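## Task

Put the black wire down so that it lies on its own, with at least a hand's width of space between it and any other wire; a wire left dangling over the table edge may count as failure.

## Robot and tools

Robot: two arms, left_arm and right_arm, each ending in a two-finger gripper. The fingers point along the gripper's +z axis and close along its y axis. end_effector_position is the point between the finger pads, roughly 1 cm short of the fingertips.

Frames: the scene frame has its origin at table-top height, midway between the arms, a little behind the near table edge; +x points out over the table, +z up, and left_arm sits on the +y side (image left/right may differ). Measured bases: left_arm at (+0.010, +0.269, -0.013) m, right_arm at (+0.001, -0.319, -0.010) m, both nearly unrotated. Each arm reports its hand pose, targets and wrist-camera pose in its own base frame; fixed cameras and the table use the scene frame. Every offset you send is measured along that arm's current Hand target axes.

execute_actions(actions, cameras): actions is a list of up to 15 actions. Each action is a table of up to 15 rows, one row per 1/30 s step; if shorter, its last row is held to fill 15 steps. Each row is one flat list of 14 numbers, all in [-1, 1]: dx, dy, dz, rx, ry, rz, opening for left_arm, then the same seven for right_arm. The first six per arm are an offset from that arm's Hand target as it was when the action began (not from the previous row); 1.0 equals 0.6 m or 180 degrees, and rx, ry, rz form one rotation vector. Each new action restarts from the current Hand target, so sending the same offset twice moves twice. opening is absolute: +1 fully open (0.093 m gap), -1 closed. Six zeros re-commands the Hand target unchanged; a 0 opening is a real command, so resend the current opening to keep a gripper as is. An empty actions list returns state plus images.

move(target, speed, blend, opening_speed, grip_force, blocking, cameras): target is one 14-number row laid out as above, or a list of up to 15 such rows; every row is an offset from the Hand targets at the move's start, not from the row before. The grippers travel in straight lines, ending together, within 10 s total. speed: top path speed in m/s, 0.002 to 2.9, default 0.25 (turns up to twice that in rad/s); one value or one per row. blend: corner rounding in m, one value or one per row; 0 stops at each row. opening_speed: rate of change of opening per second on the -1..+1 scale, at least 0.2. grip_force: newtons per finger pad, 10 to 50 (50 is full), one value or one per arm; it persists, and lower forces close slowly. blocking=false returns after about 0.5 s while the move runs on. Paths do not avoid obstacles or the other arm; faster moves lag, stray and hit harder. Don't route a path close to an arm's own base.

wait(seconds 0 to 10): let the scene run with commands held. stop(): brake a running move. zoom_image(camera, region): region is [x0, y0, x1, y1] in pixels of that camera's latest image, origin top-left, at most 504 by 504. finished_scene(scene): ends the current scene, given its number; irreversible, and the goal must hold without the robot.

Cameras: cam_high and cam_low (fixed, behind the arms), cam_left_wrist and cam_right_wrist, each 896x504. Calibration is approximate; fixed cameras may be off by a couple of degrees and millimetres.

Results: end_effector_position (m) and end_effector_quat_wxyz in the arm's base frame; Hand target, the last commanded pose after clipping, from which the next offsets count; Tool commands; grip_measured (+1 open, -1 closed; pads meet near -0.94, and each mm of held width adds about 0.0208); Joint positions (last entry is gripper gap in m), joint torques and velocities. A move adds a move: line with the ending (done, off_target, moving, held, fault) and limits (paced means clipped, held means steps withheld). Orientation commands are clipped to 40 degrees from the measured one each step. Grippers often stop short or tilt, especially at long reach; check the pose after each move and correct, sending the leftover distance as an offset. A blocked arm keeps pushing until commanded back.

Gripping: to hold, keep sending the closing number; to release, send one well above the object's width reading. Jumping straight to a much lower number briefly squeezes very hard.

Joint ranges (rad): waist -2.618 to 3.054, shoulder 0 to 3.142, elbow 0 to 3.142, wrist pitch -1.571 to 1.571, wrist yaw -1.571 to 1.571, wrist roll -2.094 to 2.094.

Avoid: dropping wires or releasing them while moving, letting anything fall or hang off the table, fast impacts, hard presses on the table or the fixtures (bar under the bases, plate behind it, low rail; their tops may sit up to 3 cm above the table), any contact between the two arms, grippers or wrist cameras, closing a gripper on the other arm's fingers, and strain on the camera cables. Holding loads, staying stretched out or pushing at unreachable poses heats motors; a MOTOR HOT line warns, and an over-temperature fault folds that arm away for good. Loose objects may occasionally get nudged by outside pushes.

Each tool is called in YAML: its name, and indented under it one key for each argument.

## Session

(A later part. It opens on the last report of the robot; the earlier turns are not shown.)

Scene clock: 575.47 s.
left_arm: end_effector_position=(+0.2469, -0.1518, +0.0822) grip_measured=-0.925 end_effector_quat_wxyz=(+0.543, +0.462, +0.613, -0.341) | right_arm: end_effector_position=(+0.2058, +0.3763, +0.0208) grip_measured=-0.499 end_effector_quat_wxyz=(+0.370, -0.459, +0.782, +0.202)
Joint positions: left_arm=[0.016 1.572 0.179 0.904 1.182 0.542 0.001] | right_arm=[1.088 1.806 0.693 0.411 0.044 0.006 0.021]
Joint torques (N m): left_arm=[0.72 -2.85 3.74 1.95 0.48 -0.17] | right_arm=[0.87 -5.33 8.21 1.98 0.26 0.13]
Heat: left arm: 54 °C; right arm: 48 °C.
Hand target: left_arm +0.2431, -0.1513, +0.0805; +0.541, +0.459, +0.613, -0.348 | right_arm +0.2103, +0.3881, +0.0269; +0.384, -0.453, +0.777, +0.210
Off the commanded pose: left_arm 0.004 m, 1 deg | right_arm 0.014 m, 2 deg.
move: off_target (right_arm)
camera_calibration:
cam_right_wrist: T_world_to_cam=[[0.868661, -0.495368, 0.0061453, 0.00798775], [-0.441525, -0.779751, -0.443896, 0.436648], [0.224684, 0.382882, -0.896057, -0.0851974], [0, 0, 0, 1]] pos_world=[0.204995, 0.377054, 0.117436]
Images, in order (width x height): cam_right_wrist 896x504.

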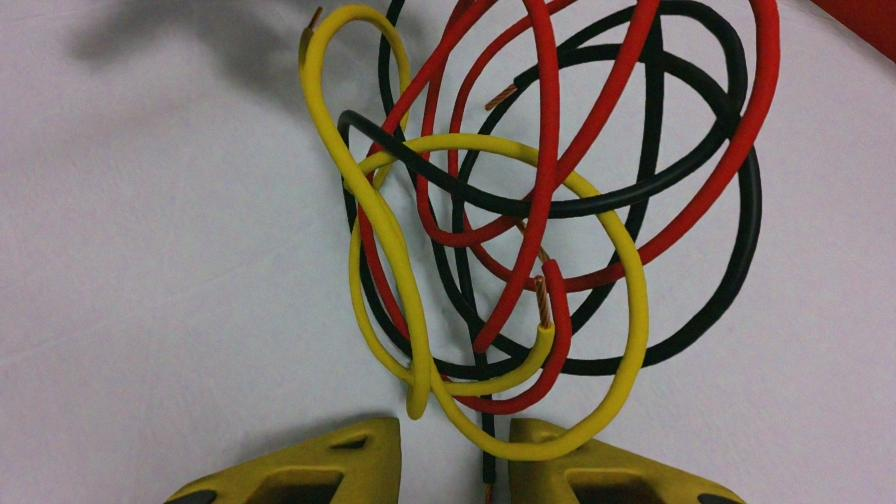

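move:
  target:
    - [0,0,0,0,0,0,-0.931621, 0,0.0073,-0.05,0,0,0,-0.50]
    - [0,0,0,0,0,0,-0.931621, -0.028,0.0073,-0.0095,0,0,0,-0.50]
  speed: 0.12
  blend: [0.003,0]
  cameras: ["cam_right_wrist"]

zoom_image:
  camera: "cam_right_wrist"
  region: [300, 250, 600, 504]

Scene clock: 612.43 s.
left_arm: end_effector_position=(+0.2469, -0.1518, +0.0822) grip_measured=-0.925 end_effector_quat_wxyz=(+0.543, +0.462, +0.613, -0.341) | right_arm: end_effector_position=(+0.2042, +0.3891, +0.0395) grip_measured=-0.499 end_effector_quat_wxyz=(+0.377, -0.459, +0.777, +0.207)
Joint positions: left_arm=[0.016 1.572 0.179 0.905 1.182 0.542 0.001] | right_arm=[1.109 1.778 0.745 0.351 0.056 0.015 0.021]
Joint torques (N m): left_arm=[0.87 -2.84 3.75 1.94 0.45 -0.13] | right_arm=[0.02 -6.01 8.21 1.77 0.14 0.11]
Heat: left arm: 54 °C; right arm: 47 °C.
Hand target: left_arm +0.2431, -0.1513, +0.0805; +0.541, +0.459, +0.613, -0.348 | right_arm +0.2093, +0.3956, +0.0436; +0.384, -0.452, +0.777, +0.209
Off the commanded pose: left_arm 0.004 m, 1 deg | right_arm 0.009 m, 1 deg.
move: done
camera_calibration:
cam_right_wrist: T_world_to_cam=[[0.871721, -0.489961, 0.00636103, 0.0128552], [-0.432148, -0.774851, -0.461361, 0.451088], [0.230978, 0.399429, -0.88719, -0.081117], [0, 0, 0, 1]] pos_world=[0.202466, 0.388225, 0.136066]
Images, in order (width x height): cam_right_wrist 896x504.

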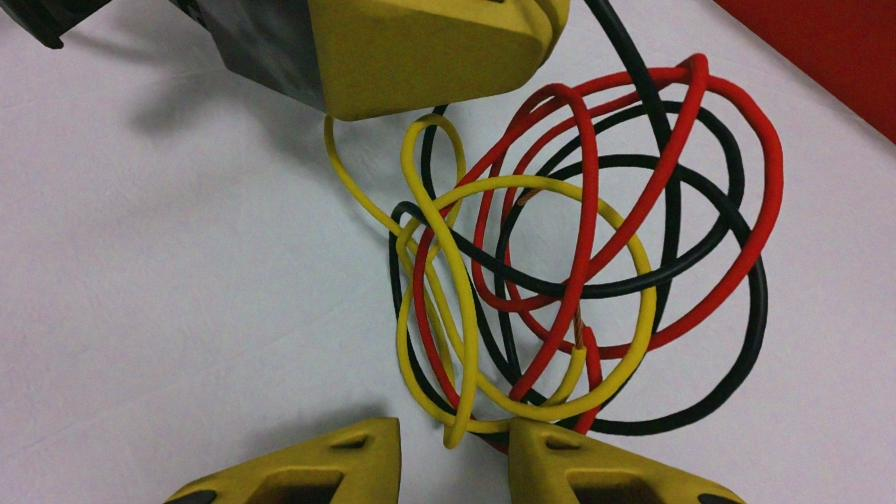

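Scaled by 1.680 from the camera's 896x504 image, which has a finer 1280x720 frame.

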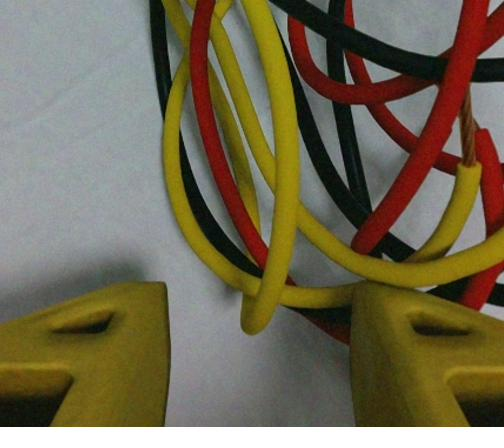

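move:
  target:
    - [0,0,0,0,0,0,-0.931621, -0.011,0.0,0.0145,0,0,0,-0.50]
    - [0,0,0,0,0,0,-0.931621, -0.011,0.0,0.0145,0,0,0,-1]
  speed: 0.12
  opening_speed: 1
  cameras: ["cam_right_wrist"]

zoom_image:
  camera: "cam_right_wrist"
  region: [300, 200, 650, 504]

Scene clock: 624.53 s.
left_arm: end_effector_position=(+0.2470, -0.1518, +0.0823) grip_measured=-0.925 end_effector_quat_wxyz=(+0.543, +0.462, +0.613, -0.341) | right_arm: end_effector_position=(+0.2082, +0.3970, +0.0376) grip_measured=-0.984 end_effector_quat_wxyz=(+0.375, -0.460, +0.778, +0.206)
Joint positions: left_arm=[0.016 1.572 0.179 0.905 1.182 0.542 0.001] | right_arm=[1.109 1.811 0.785 0.338 0.056 0.015 0]
Joint torques (N m): left_arm=[0.64 -2.85 3.75 1.9 0.45 -0.12] | right_arm=[0.13 -6.35 8.61 1.7 0.17 0.02]
Heat: left arm: 54 °C; right arm: 47 °C.
Hand target: left_arm +0.2431, -0.1513, +0.0805; +0.541, +0.459, +0.613, -0.348 | right_arm +0.2148, +0.4050, +0.0434; +0.384, -0.452, +0.777, +0.209
Off the commanded pose: left_arm 0.004 m, 1 deg | right_arm 0.012 m, 1 deg.
move: off_target (right_arm); target 2's new opening was sent with right_arm's hand 0.012 m and 1 deg from that target
camera_calibration:
cam_right_wrist: T_world_to_cam=[[0.87174, -0.489923, 0.00667549, 0.0133106], [-0.433481, -0.777517, -0.45559, 0.45918], [0.228395, 0.394262, -0.890165, -0.0842008], [0, 0, 0, 1]] pos_world=[0.206673, 0.396739, 0.134157]
Images, in order (width x height): cam_right_wrist 896x504.

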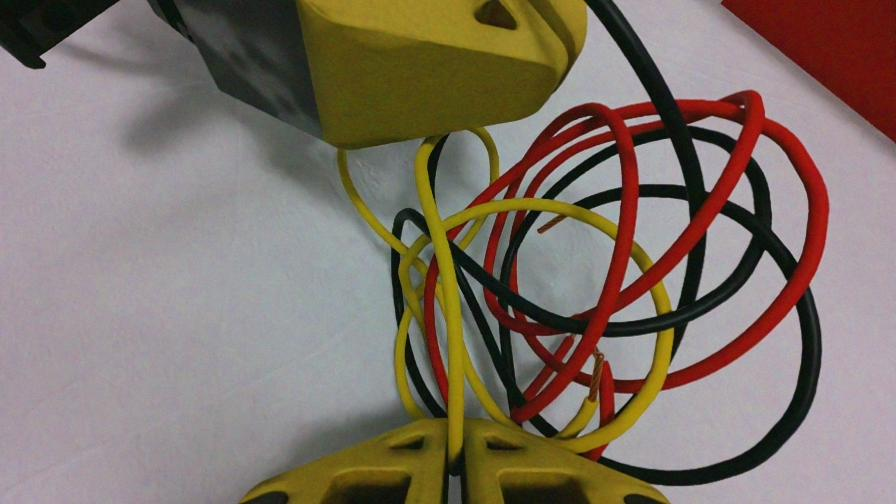

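Scaled by 1.440 from the camera's 896x504 image, which has a finer 1280x720 frame.

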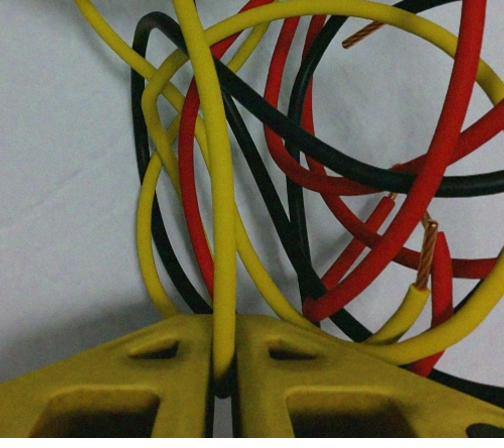

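move:
  target: [0,0,0,0,0,0,-0.931621, 0.098,-0.083,-0.23,0,0,0,-1]
  speed: 0.12
  cameras: ["cam_right_wrist","cam_high","cam_left_wrist"]

zoom_image:
  camera: "cam_high"
  region: [350, 250, 550, 400]

Scene clock: 634.00 s.
left_arm: end_effector_position=(+0.2449, -0.1527, +0.0833) grip_measured=-0.925 end_effector_quat_wxyz=(+0.542, +0.464, +0.609, -0.347) | right_arm: end_effector_position=(+0.1841, +0.2592, +0.0824) grip_measured=-0.984 end_effector_quat_wxyz=(+0.383, -0.454, +0.777, +0.209)
Joint positions: left_arm=[0.016 1.572 0.179 0.905 1.197 0.542 0.001] | right_arm=[0.9 1.124 0.393 0.059 -0.1 -0.109 0]
Joint torques (N m): left_arm=[0.58 -2.56 3.67 1.94 0.34 -0.15] | right_arm=[-0.9 -4.42 6.06 1.57 -0.1 0.03]
Heat: left arm: 54 °C; right arm: 48 °C.
Hand target: left_arm +0.2430, -0.1513, +0.0805; +0.541, +0.459, +0.613, -0.348 | right_arm +0.1840, +0.2552, +0.0833; +0.384, -0.453, +0.777, +0.209
Off the commanded pose: left_arm 0.004 m, 1 deg | right_arm 0.004 m, 0 deg.
move: done
camera_calibration:
cam_left_wrist: T_world_to_cam=[[-0.945445, -0.313128, -0.0899099, 0.190165], [-0.111524, 0.570391, -0.813767, 0.220627], [0.306097, -0.759345, -0.574195, -0.0532701], [0, 0, 0, 1]] pos_world=[0.220701, -0.106748, 0.166049]
cam_right_wrist: T_world_to_cam=[[0.867097, -0.498107, 0.00563681, -0.0305086], [-0.436602, -0.765381, -0.472832, 0.360829], [0.239835, 0.407531, -0.881134, 0.00930805], [0, 0, 0, 1]] pos_world=[0.18176, 0.257182, 0.178985]
Images, in order (width x height): cam_high 896x504, cam_left_wrist 896x504, cam_right_wrist 896x504.

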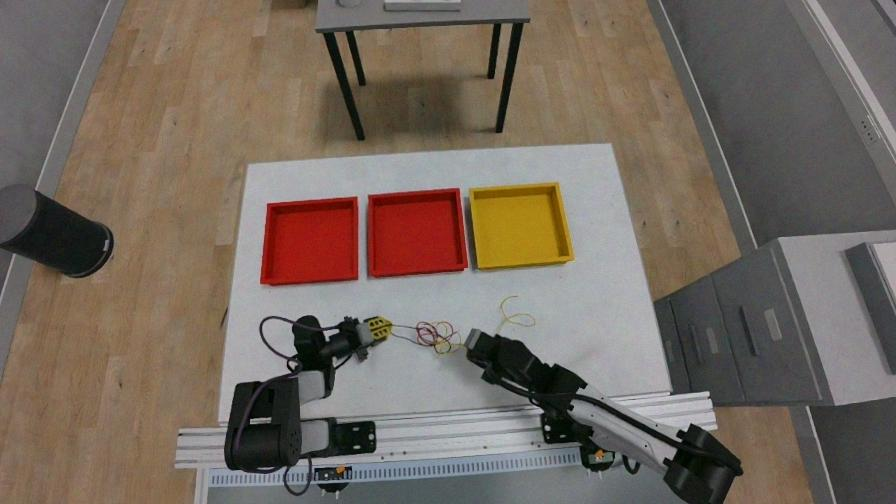

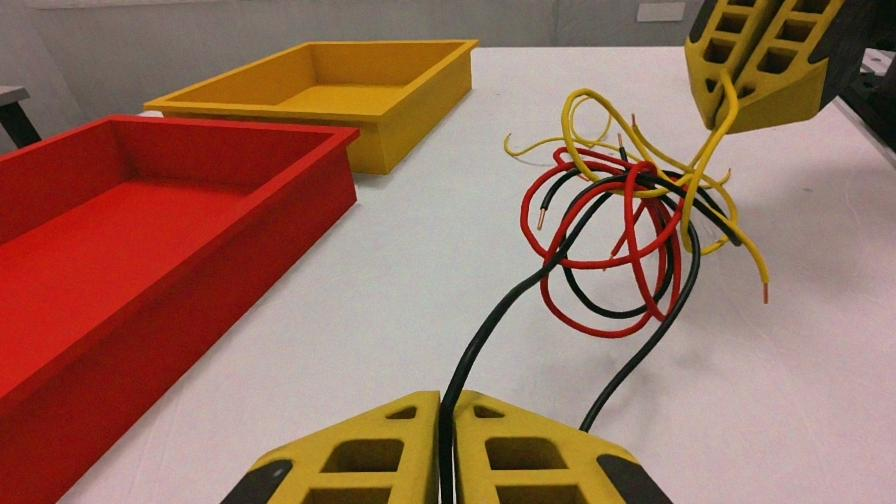

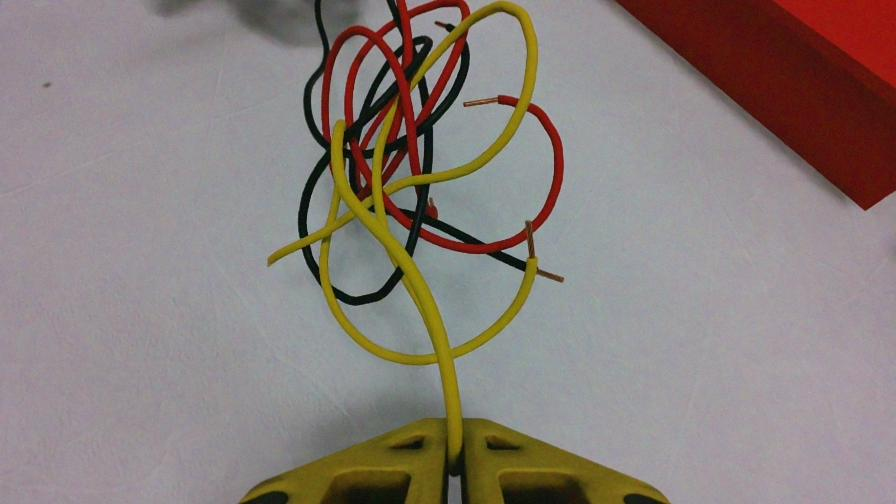

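Scaled by 2.520 from the camera's 896x504 image, which has a finer 1280x720 frame.

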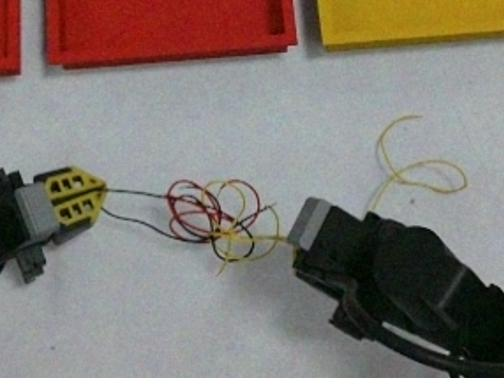

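move:
  target: [-0.063,0.024,-0.1125,0,0,0,-0.931621, 0.018,-0.097,-0.235,0,0,0,-1]
  speed: 0.15
  cameras: ["cam_right_wrist","cam_high","cam_left_wrist"]

zoom_image:
  camera: "cam_high"
  region: [350, 250, 600, 420]

Scene clock: 647.27 s.
left_arm: end_effector_position=(+0.2227, -0.0980, +0.1256) grip_measured=-0.925 end_effector_quat_wxyz=(+0.531, +0.444, +0.621, -0.368) | right_arm: end_effector_position=(+0.1680, +0.1291, +0.1548) grip_measured=-0.984 end_effector_quat_wxyz=(+0.377, -0.454, +0.776, +0.223)
Joint positions: left_arm=[0.337 1.367 0.516 -0.674 1.405 1.538 0.001] | right_arm=[0.128 0.658 0.588 -0.852 -0.686 -0.693 0]
Joint torques (N m): left_arm=[1.48 -2.13 9.73 0.53 0.6 0.27] | right_arm=[-1.01 1.25 9.77 1.23 -0.13 -0.05]
Heat: left arm: 53 °C; right arm: 48 °C.
Hand target: left_arm +0.2332, -0.0912, +0.1303; +0.541, +0.459, +0.613, -0.348 | right_arm +0.1738, +0.1251, +0.1632; +0.384, -0.452, +0.777, +0.210
Off the commanded pose: left_arm 0.013 m, 3 deg | right_arm 0.011 m, 2 deg.
move: off_target (left_arm, right_arm)
camera_calibration:
cam_left_wrist: T_world_to_cam=[[-0.947231, -0.319747, -0.02272, 0.181403], [-0.164567, 0.545893, -0.821534, 0.231783], [0.275086, -0.774443, -0.569707, 0.024193], [0, 0, 0, 1]] pos_world=[0.203319, -0.0497897, 0.208322]
cam_right_wrist: T_world_to_cam=[[0.874183, -0.485188, -0.0199099, -0.080669], [-0.43501, -0.764237, -0.476138, 0.288598], [0.2158, 0.424893, -0.879145, 0.131443], [0, 0, 0, 1]] pos_world=[0.167697, 0.125569, 0.251363]
Images, in order (width x height): cam_high 896x504, cam_left_wrist 896x504, cam_right_wrist 896x504.

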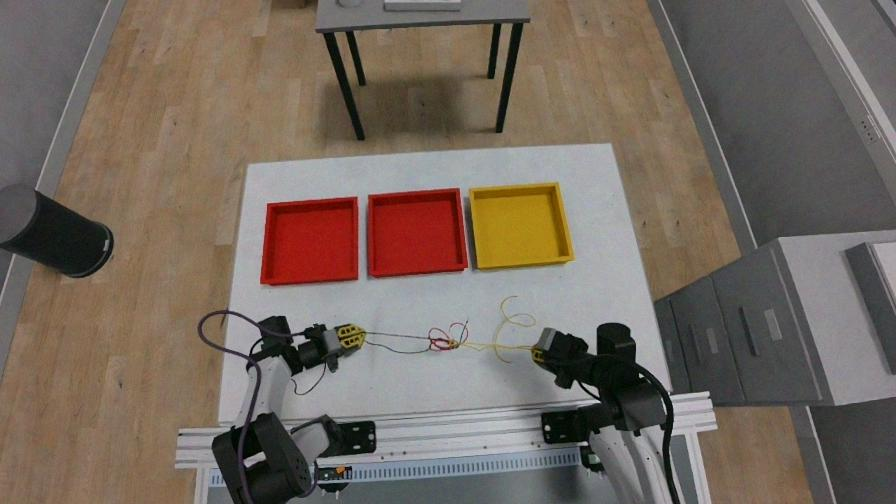

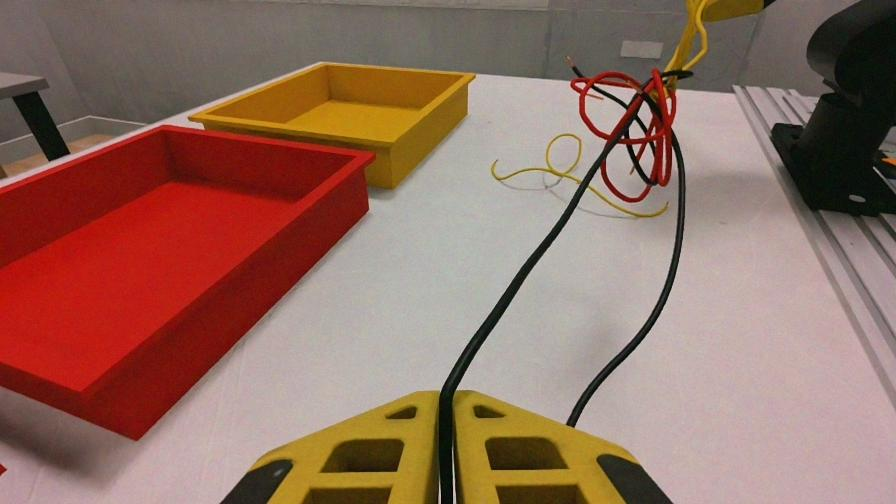

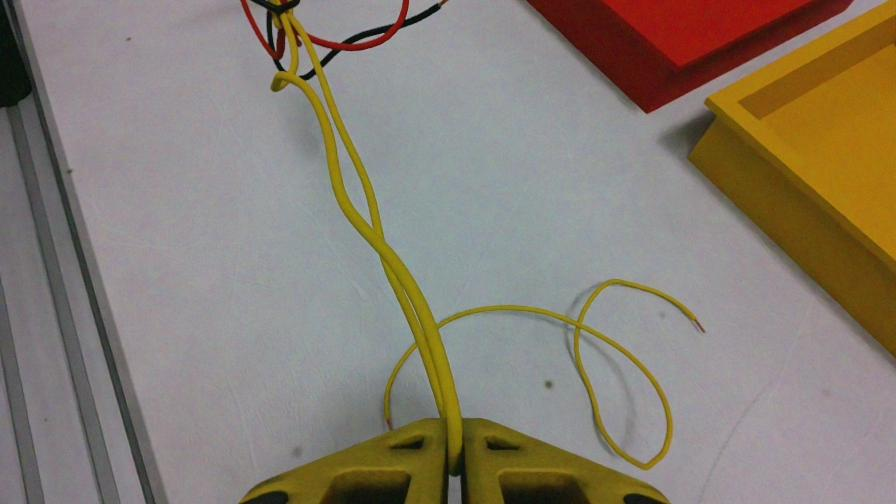

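Scaled by 2.016 from the camera's 896x504 image, which has a finer 1280x720 frame.

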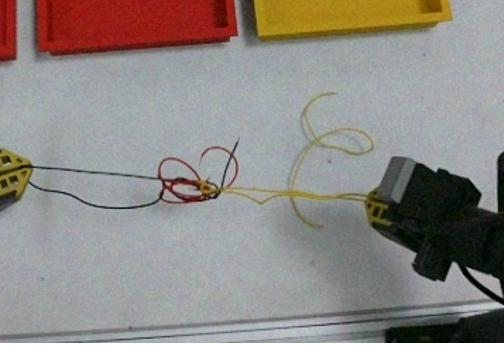

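move:
  target: [-0.0175,0,-0.094,-0.11,0,0,-0.931621, 0.025,-0.085,-0.164,0,0,0,-1]
  speed: 0.12
  cameras: ["cam_right_wrist","cam_high","cam_left_wrist"]

zoom_image:
  camera: "cam_high"
  region: [350, 250, 600, 420]

Scene clock: 656.17 s.
left_arm: end_effector_position=(+0.2136, -0.0436, +0.1502) grip_measured=-0.925 end_effector_quat_wxyz=(+0.603, +0.355, +0.670, -0.249) | right_arm: end_effector_position=(+0.1704, +0.0358, +0.2079) grip_measured=-0.984 end_effector_quat_wxyz=(+0.382, -0.427, +0.796, +0.196)
Joint positions: left_arm=[0.668 1.062 0.432 -0.779 1.42 1.502 0.001] | right_arm=[-0.64 0.996 0.968 -1.585 -0.886 -1.645 0]
Joint torques (N m): left_arm=[1.44 -1.55 6.15 0.77 0.76 0.15] | right_arm=[-1.28 -1.33 8.5 0.41 -0.17 -0.09]
Heat: left arm: 50 °C; right arm: 48 °C.
Hand target: left_arm +0.2137, -0.0411, +0.1504; +0.612, +0.359, +0.664, -0.237 | right_arm +0.1733, +0.0251, +0.2133; +0.384, -0.452, +0.777, +0.209
Off the commanded pose: left_arm 0.003 m, 2 deg | right_arm 0.012 m, 4 deg.
joint read past its limit (right arm) — joint 4 (wrist pitch), lower limit.
joint sent to its limit (right arm) — joint 4 (wrist pitch), lower limit. The joint targets are off in orientation, not in position.
move: off_target (right_arm)
camera_calibration:
cam_left_wrist: T_world_to_cam=[[-0.784656, -0.611221, -0.103556, 0.155419], [-0.274894, 0.492772, -0.825596, 0.242572], [0.555651, -0.619341, -0.554678, 0.0274543], [0, 0, 0, 1]] pos_world=[0.173377, -0.00753384, 0.23159]
cam_right_wrist: T_world_to_cam=[[0.830991, -0.55628, -0.00263447, -0.1206], [-0.495319, -0.737754, -0.45867, 0.249311], [0.253205, 0.382455, -0.888603, 0.214289], [0, 0, 0, 1]] pos_world=[0.169447, 0.034887, 0.304452]
Images, in order (width x height): cam_high 896x504, cam_left_wrist 896x504, cam_right_wrist 896x504.

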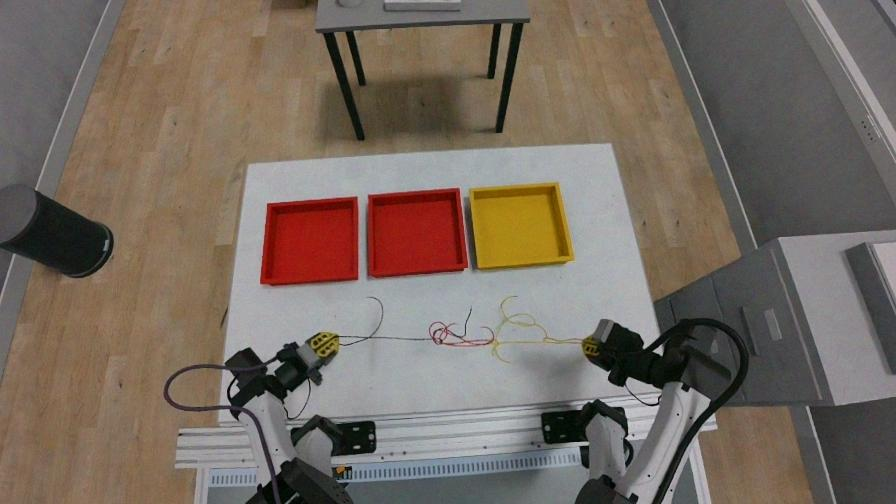

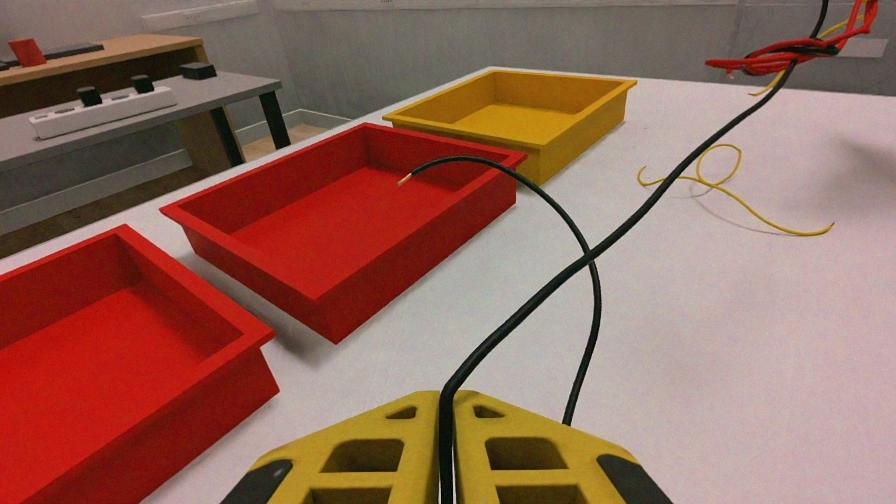

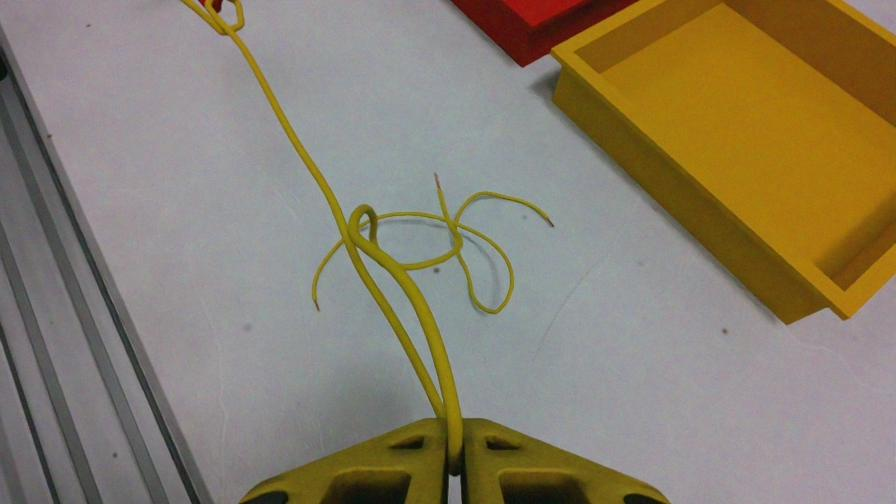

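Scaled by 2.016 from the camera's 896x504 image, which has a finer 1280x720 frame.

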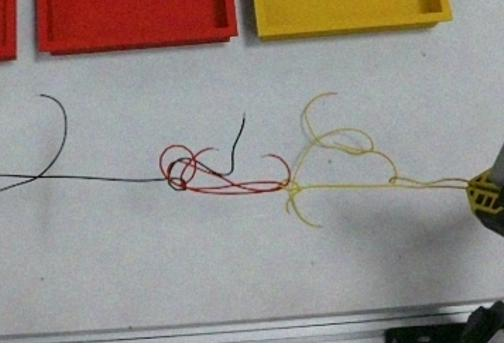

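move:
  target: [0.018,0.105,-0.152,-0.167,0,0,-0.931621, 0,0,0,0,0,0,-1]
  speed: 0.12
  cameras: ["cam_low","cam_high","cam_left_wrist"]

zoom_image:
  camera: "cam_high"
  region: [300, 250, 600, 420]

Scene clock: 667.10 s.
left_arm: end_effector_position=(+0.1978, +0.0547, +0.1463) grip_measured=-0.925 end_effector_quat_wxyz=(+0.663, +0.173, +0.723, -0.091) | right_arm: end_effector_position=(+0.1685, +0.0355, +0.2066) grip_measured=-0.984 end_effector_quat_wxyz=(+0.376, -0.426, +0.799, +0.197)
Joint positions: left_arm=[1.224 1.171 0.432 -1.052 1.464 1.891 0.001] | right_arm=[-0.642 0.996 0.968 -1.594 -0.876 -1.645 0]
Joint torques (N m): left_arm=[1.24 -0.39 10.07 0.46 1.05 0.14] | right_arm=[-1.02 -1.17 8.68 0.53 -0.34 0.01]
Heat: left arm: 48 °C; right arm: 48 °C.
Hand target: left_arm +0.2035, +0.0694, +0.1603; +0.684, +0.188, +0.703, -0.057 | right_arm +0.1734, +0.0251, +0.2133; +0.384, -0.452, +0.777, +0.209
Off the commanded pose: left_arm 0.021 m, 5 deg | right_arm 0.013 m, 4 deg.
joint read past its limit (right arm) — joint 4 (wrist pitch), lower limit.
joint sent to its limit (right arm) — joint 4 (wrist pitch), lower limit. The joint targets are off in orientation, not in position.
move: off_target (left_arm, right_arm)
camera_calibration:
cam_left_wrist: T_world_to_cam=[[-0.383915, -0.917045, -0.107874, 0.140811], [-0.443874, 0.285732, -0.849314, 0.234776], [0.809682, -0.278182, -0.516749, 0.0204773], [0, 0, 0, 1]] pos_world=[0.14169, 0.0677436, 0.22517]
Images, in order (width x height): cam_high 896x504, cam_low 896x504, cam_left_wrist 896x504.

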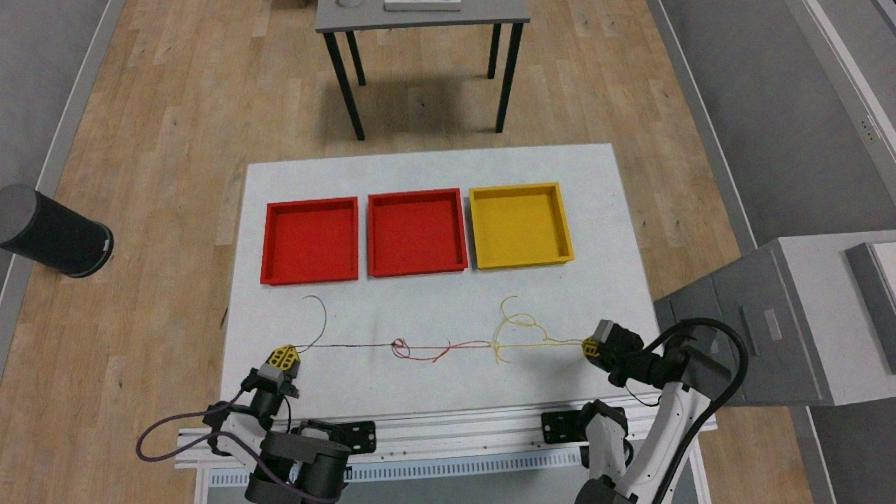

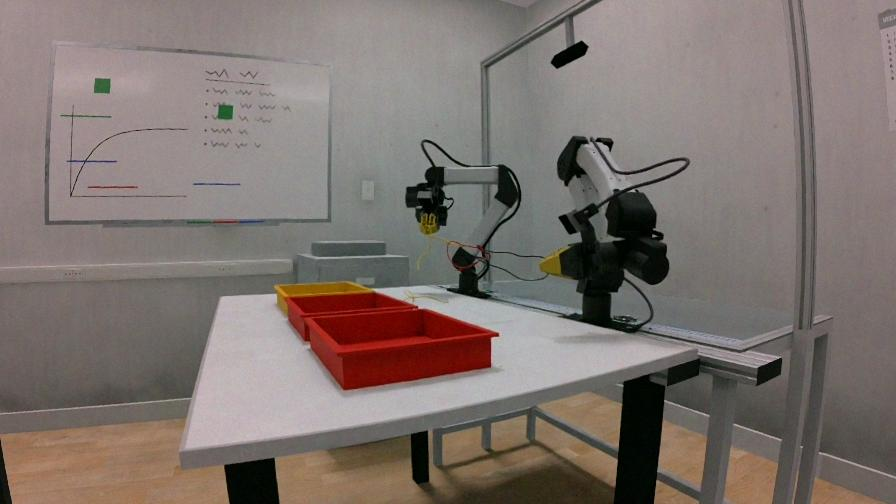

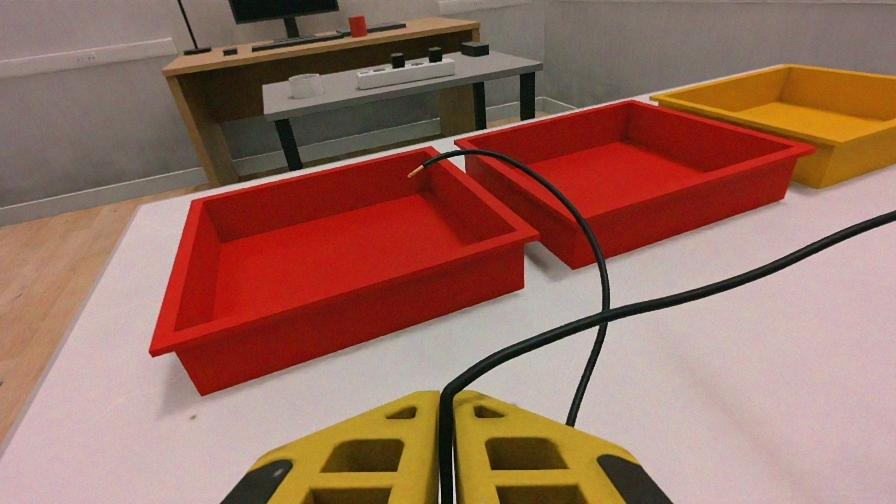

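Scaled by 1.680 from the camera's 896x504 image, which has a finer 1280x720 frame.

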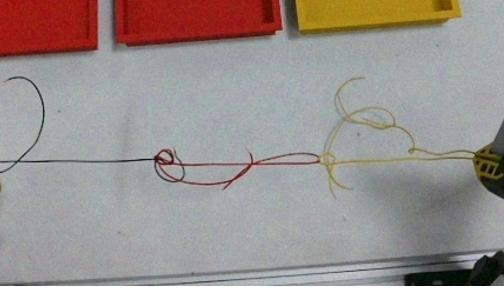

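move:
  target: [-0.002,0.148,-0.09,0,0,0,-0.931621, 0,0,0,0,0,0,-1]
  speed: 0.12
  cameras: ["cam_low","cam_high"]

zoom_image:
  camera: "cam_high"
  region: [300, 250, 600, 420]

Scene clock: 683.43 s.
left_arm: end_effector_position=(+0.1842, +0.1623, +0.1755) grip_measured=-0.925 end_effector_quat_wxyz=(+0.650, +0.111, +0.752, -0.014) | right_arm: end_effector_position=(+0.1689, +0.0323, +0.2042) grip_measured=-0.984 end_effector_quat_wxyz=(+0.371, -0.429, +0.802, +0.188)
Joint positions: left_arm=[1.465 1.452 0.782 -1.273 1.403 2.073 0.001] | right_arm=[-0.646 0.996 0.968 -1.584 -0.858 -1.647 0]
Joint torques (N m): left_arm=[0.66 -3.02 9.18 -0.21 0.63 0.25] | right_arm=[-0.57 -1.16 8.59 0.39 -0.52 -0.09]
Heat: left arm: 50 °C; right arm: 48 °C.
Hand target: left_arm +0.1832, +0.1693, +0.1804; +0.684, +0.188, +0.703, -0.057 | right_arm +0.1734, +0.0251, +0.2133; +0.384, -0.453, +0.777, +0.209
Off the commanded pose: left_arm 0.009 m, 12 deg | right_arm 0.012 m, 5 deg.
joint read past its limit (right arm) — joint 4 (wrist pitch), lower limit.
joint sent to its limit (left arm) — joint 6 (wrist roll), upper limit. The joint targets are off in orientation, not in position.
joint sent to its limit (right arm) — joint 4 (wrist pitch), lower limit. The joint targets are off in orientation, not in position.
move: off_target (left_arm, right_arm)
Images, in order (width x height): cam_high 896x504, cam_low 896x504.

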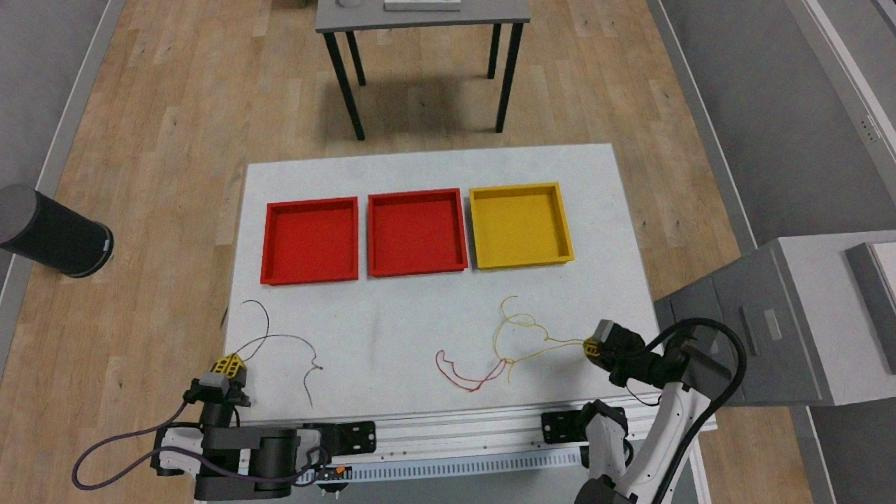

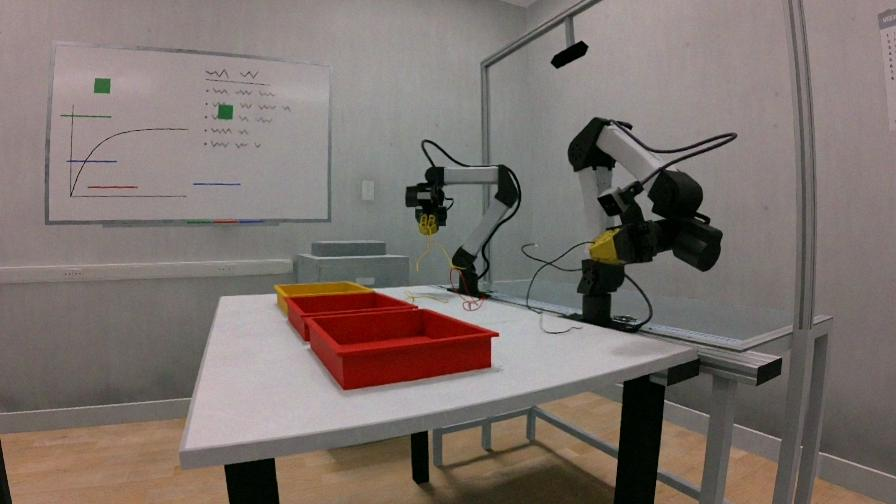

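Scaled by 1.680 from the camera's 896x504 image, which has a finer 1280x720 frame.

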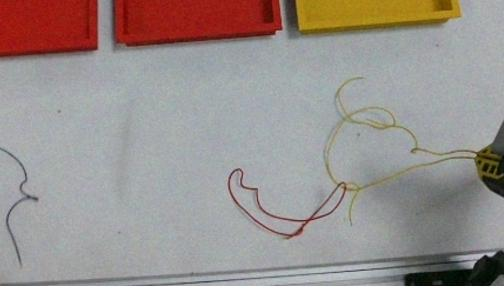

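move:
  target: [0.197,-0.172,0.18,0.0725,0.2456,-0.0242,-0.931621, 0.18,0.005,0.265,0,0.07,0,-1]
  speed: 0.18
  cameras: ["cam_low","cam_high","cam_left_wrist","cam_right_wrist"]

zoom_image:
  camera: "cam_high"
  region: [220, 250, 620, 430]

Scene clock: 714.60 s.
left_arm: end_effector_position=(+0.2505, +0.0608, +0.0438) grip_measured=-0.925 end_effector_quat_wxyz=(+0.345, +0.247, +0.902, -0.084) | right_arm: end_effector_position=(+0.2020, +0.0744, +0.0328) grip_measured=-0.984 end_effector_quat_wxyz=(+0.296, -0.471, +0.815, +0.161)
Joint positions: left_arm=[0.645 1.297 0.524 -0.45 0.65 1.061 0.001] | right_arm=[-0.114 1.094 0.38 -0.526 -0.613 -1.057 0]
Joint velocities: left_arm=[within noise] | right_arm=[-0.007 -0.017 0.007 -0.037 -0.154 0.007 0]
Joint torques (N m): left_arm=[-0.14 -2.24 6.23 1.33 0.39 -0.2] | right_arm=[0.99 -0.9 5.5 1.22 -0.3 0.12]
Heat: left arm: 52 °C; right arm: 49 °C.
Hand target: left_arm +0.2500, +0.0597, +0.0396; +0.342, +0.244, +0.904, -0.085 | right_arm +0.2037, +0.0751, +0.0302; +0.297, -0.473, +0.814, +0.158
Off the commanded pose: left_arm 0.004 m, 1 deg | right_arm 0.003 m, 0 deg.
move: done
camera_calibration:
cam_left_wrist: T_world_to_cam=[[-0.518768, -0.85476, -0.0162789, 0.181512], [-0.818159, 0.501898, -0.280563, 0.225052], [0.247984, -0.132228, -0.959698, 0.0778228], [0, 0, 0, 1]] pos_world=[0.258992, 0.0524868, 0.140782]
cam_right_wrist: T_world_to_cam=[[0.863603, -0.504169, -0.00179599, -0.136338], [-0.485484, -0.830627, -0.272697, 0.211941], [0.135994, 0.236374, -0.962098, 0.0729115], [0, 0, 0, 1]] pos_world=[0.21072, 0.0900723, 0.127699]

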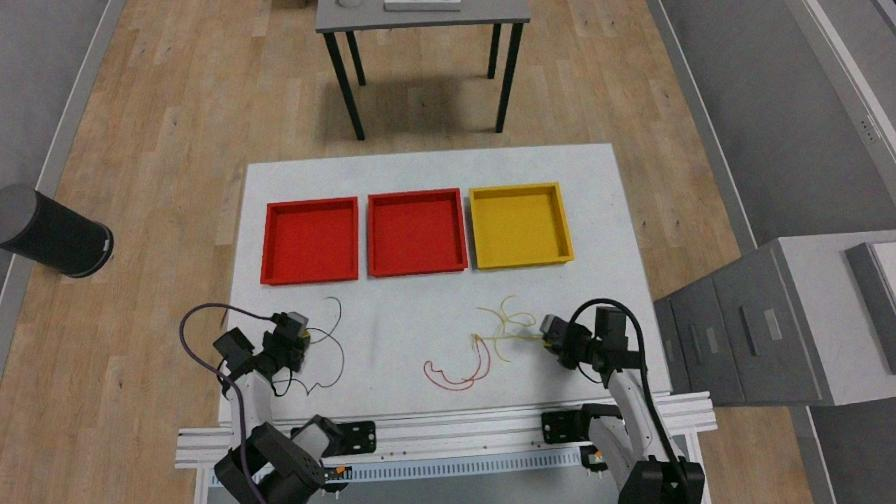

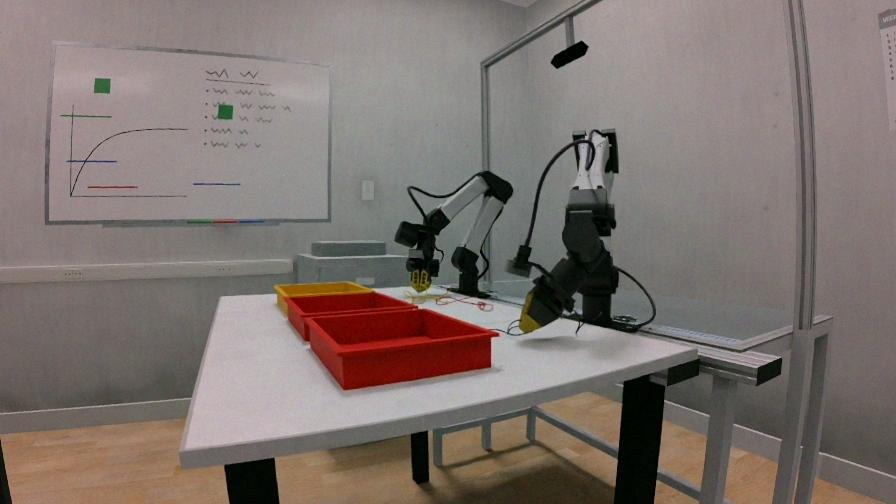

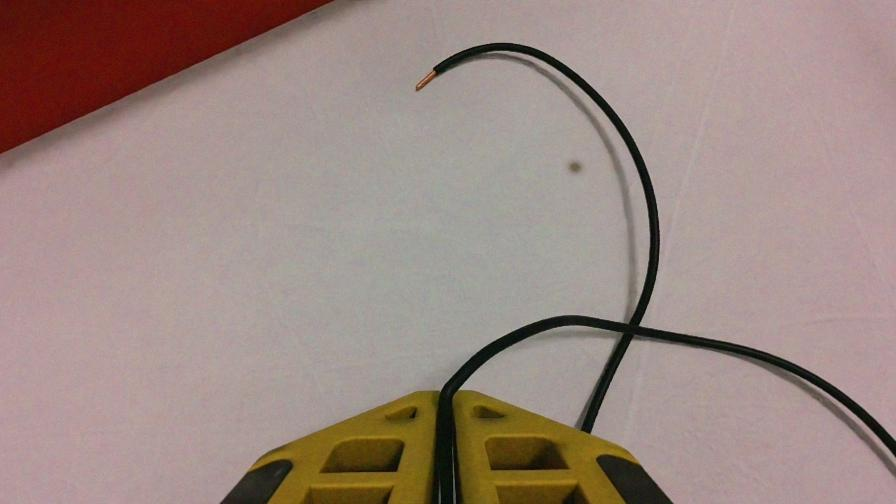

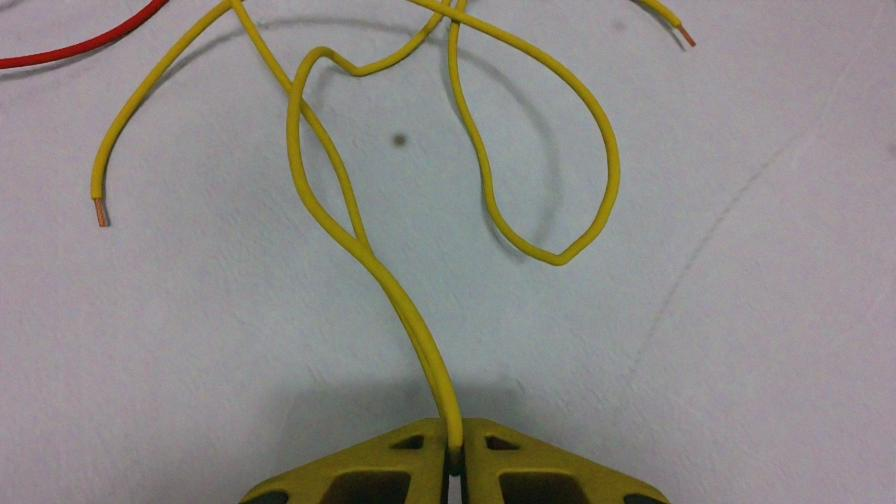

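Scaled by 1.260 from the camera's 896x504 image, which has a finer 1280x720 frame.

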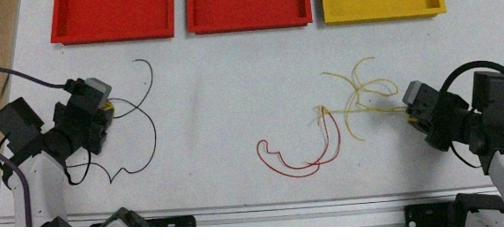

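move:
  target:
    - [0.013,0,0.015,0,0,0,-0.931621, 0.0064,0,0.0077,0,0,0,-1]
    - [0.013,0,0.015,0,0,0,-0.3, 0.0064,0,0.0077,0,0,0,-0.3]
    - [0.0,0,-0.13,0,0,0,-0.3, 0,0,-0.13,0,0,0,-0.3]
  speed: 0.15
  opening_speed: 1
  cameras: ["all"]

zoom_image:
  camera: "cam_high"
  region: [220, 250, 620, 430]

Scene clock: 724.17 s.
left_arm: end_effector_position=(+0.1981, +0.0787, +0.0860) grip_measured=-0.303 end_effector_quat_wxyz=(+0.325, +0.233, +0.911, -0.098) | right_arm: end_effector_position=(+0.1695, +0.0351, +0.0792) grip_measured=-0.301 end_effector_quat_wxyz=(+0.279, -0.470, +0.821, +0.165)
Joint positions: left_arm=[0.903 1.187 0.669 -0.951 0.688 1.368 0.031] | right_arm=[-0.434 1.007 0.564 -1.065 -0.658 -1.453 0.031]
Joint torques (N m): left_arm=[0.62 -2.35 10.78 0.61 0.69 0.17] | right_arm=[-0.38 -1.42 9.1 0.31 -0.66 -0.06]
Heat: left arm: 51 °C; right arm: 48 °C.
Hand target: left_arm +0.2050, +0.0846, +0.0982; +0.342, +0.244, +0.904, -0.085 | right_arm +0.1776, +0.0331, +0.0905; +0.297, -0.473, +0.815, +0.159
Off the commanded pose: left_arm 0.015 m, 3 deg | right_arm 0.014 m, 2 deg.
move: off_target (left_arm, right_arm)
camera_calibration:
cam_left_wrist: T_world_to_cam=[[-0.504812, -0.862662, 0.0313071, 0.164156], [-0.839408, 0.482097, -0.250953, 0.188259], [0.201395, -0.152964, -0.967493, 0.145206], [0, 0, 0, 1]] pos_world=[0.21165, 0.0730629, 0.182591]
cam_right_wrist: T_world_to_cam=[[0.863713, -0.503287, -0.0264984, -0.126187], [-0.493413, -0.833714, -0.247919, 0.175581], [0.102682, 0.227206, -0.968418, 0.137683], [0, 0, 0, 1]] pos_world=[0.181486, 0.0515935, 0.173521]

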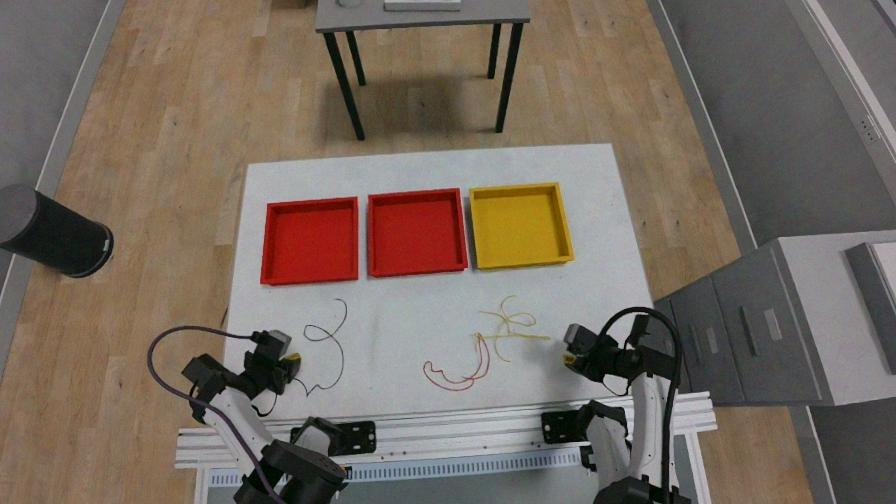

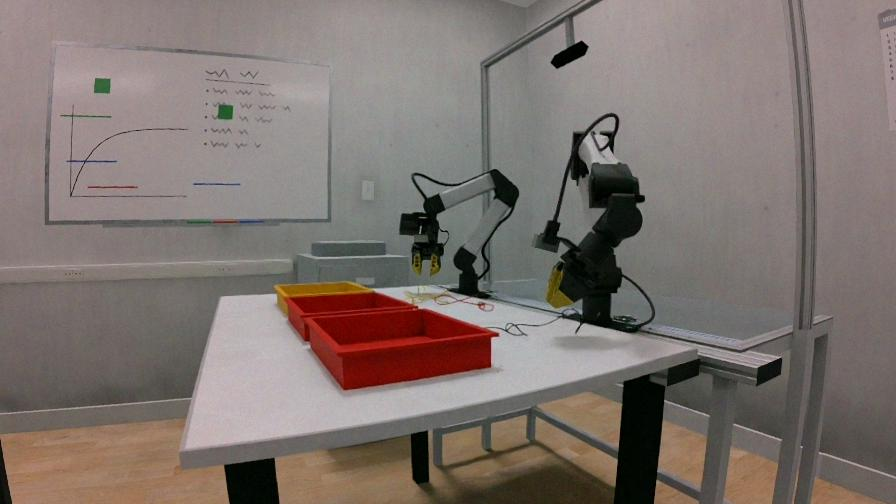

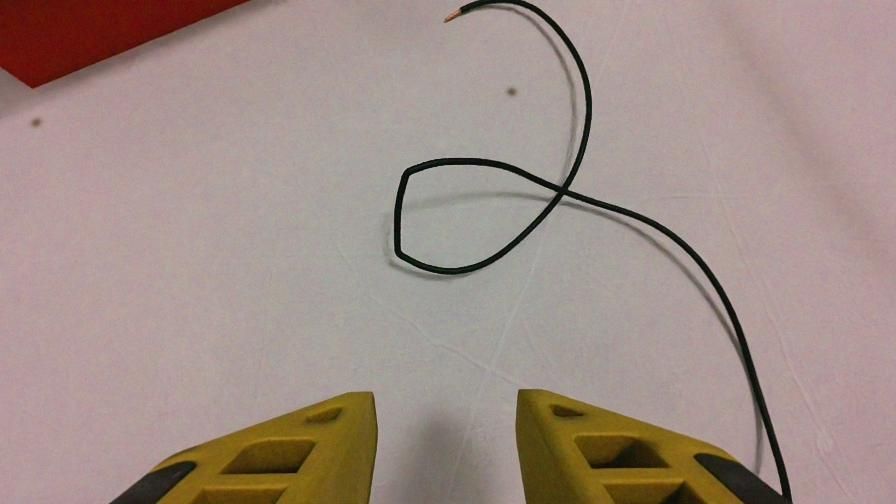

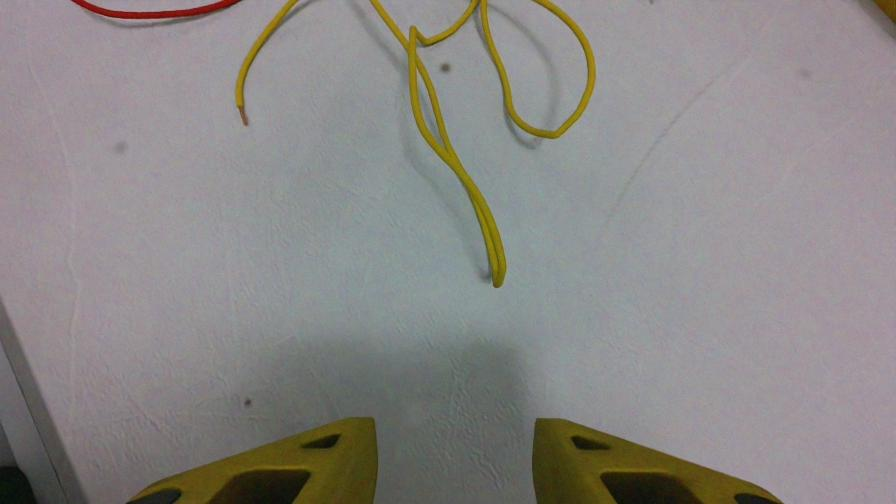

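Scaled by 1.260 from the camera's 896x504 image, which has a finer 1280x720 frame.

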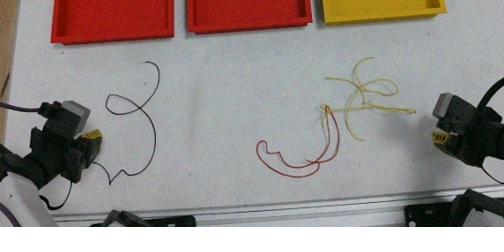

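finished_scene:
  scene: 2

The scene is finished: the task was done.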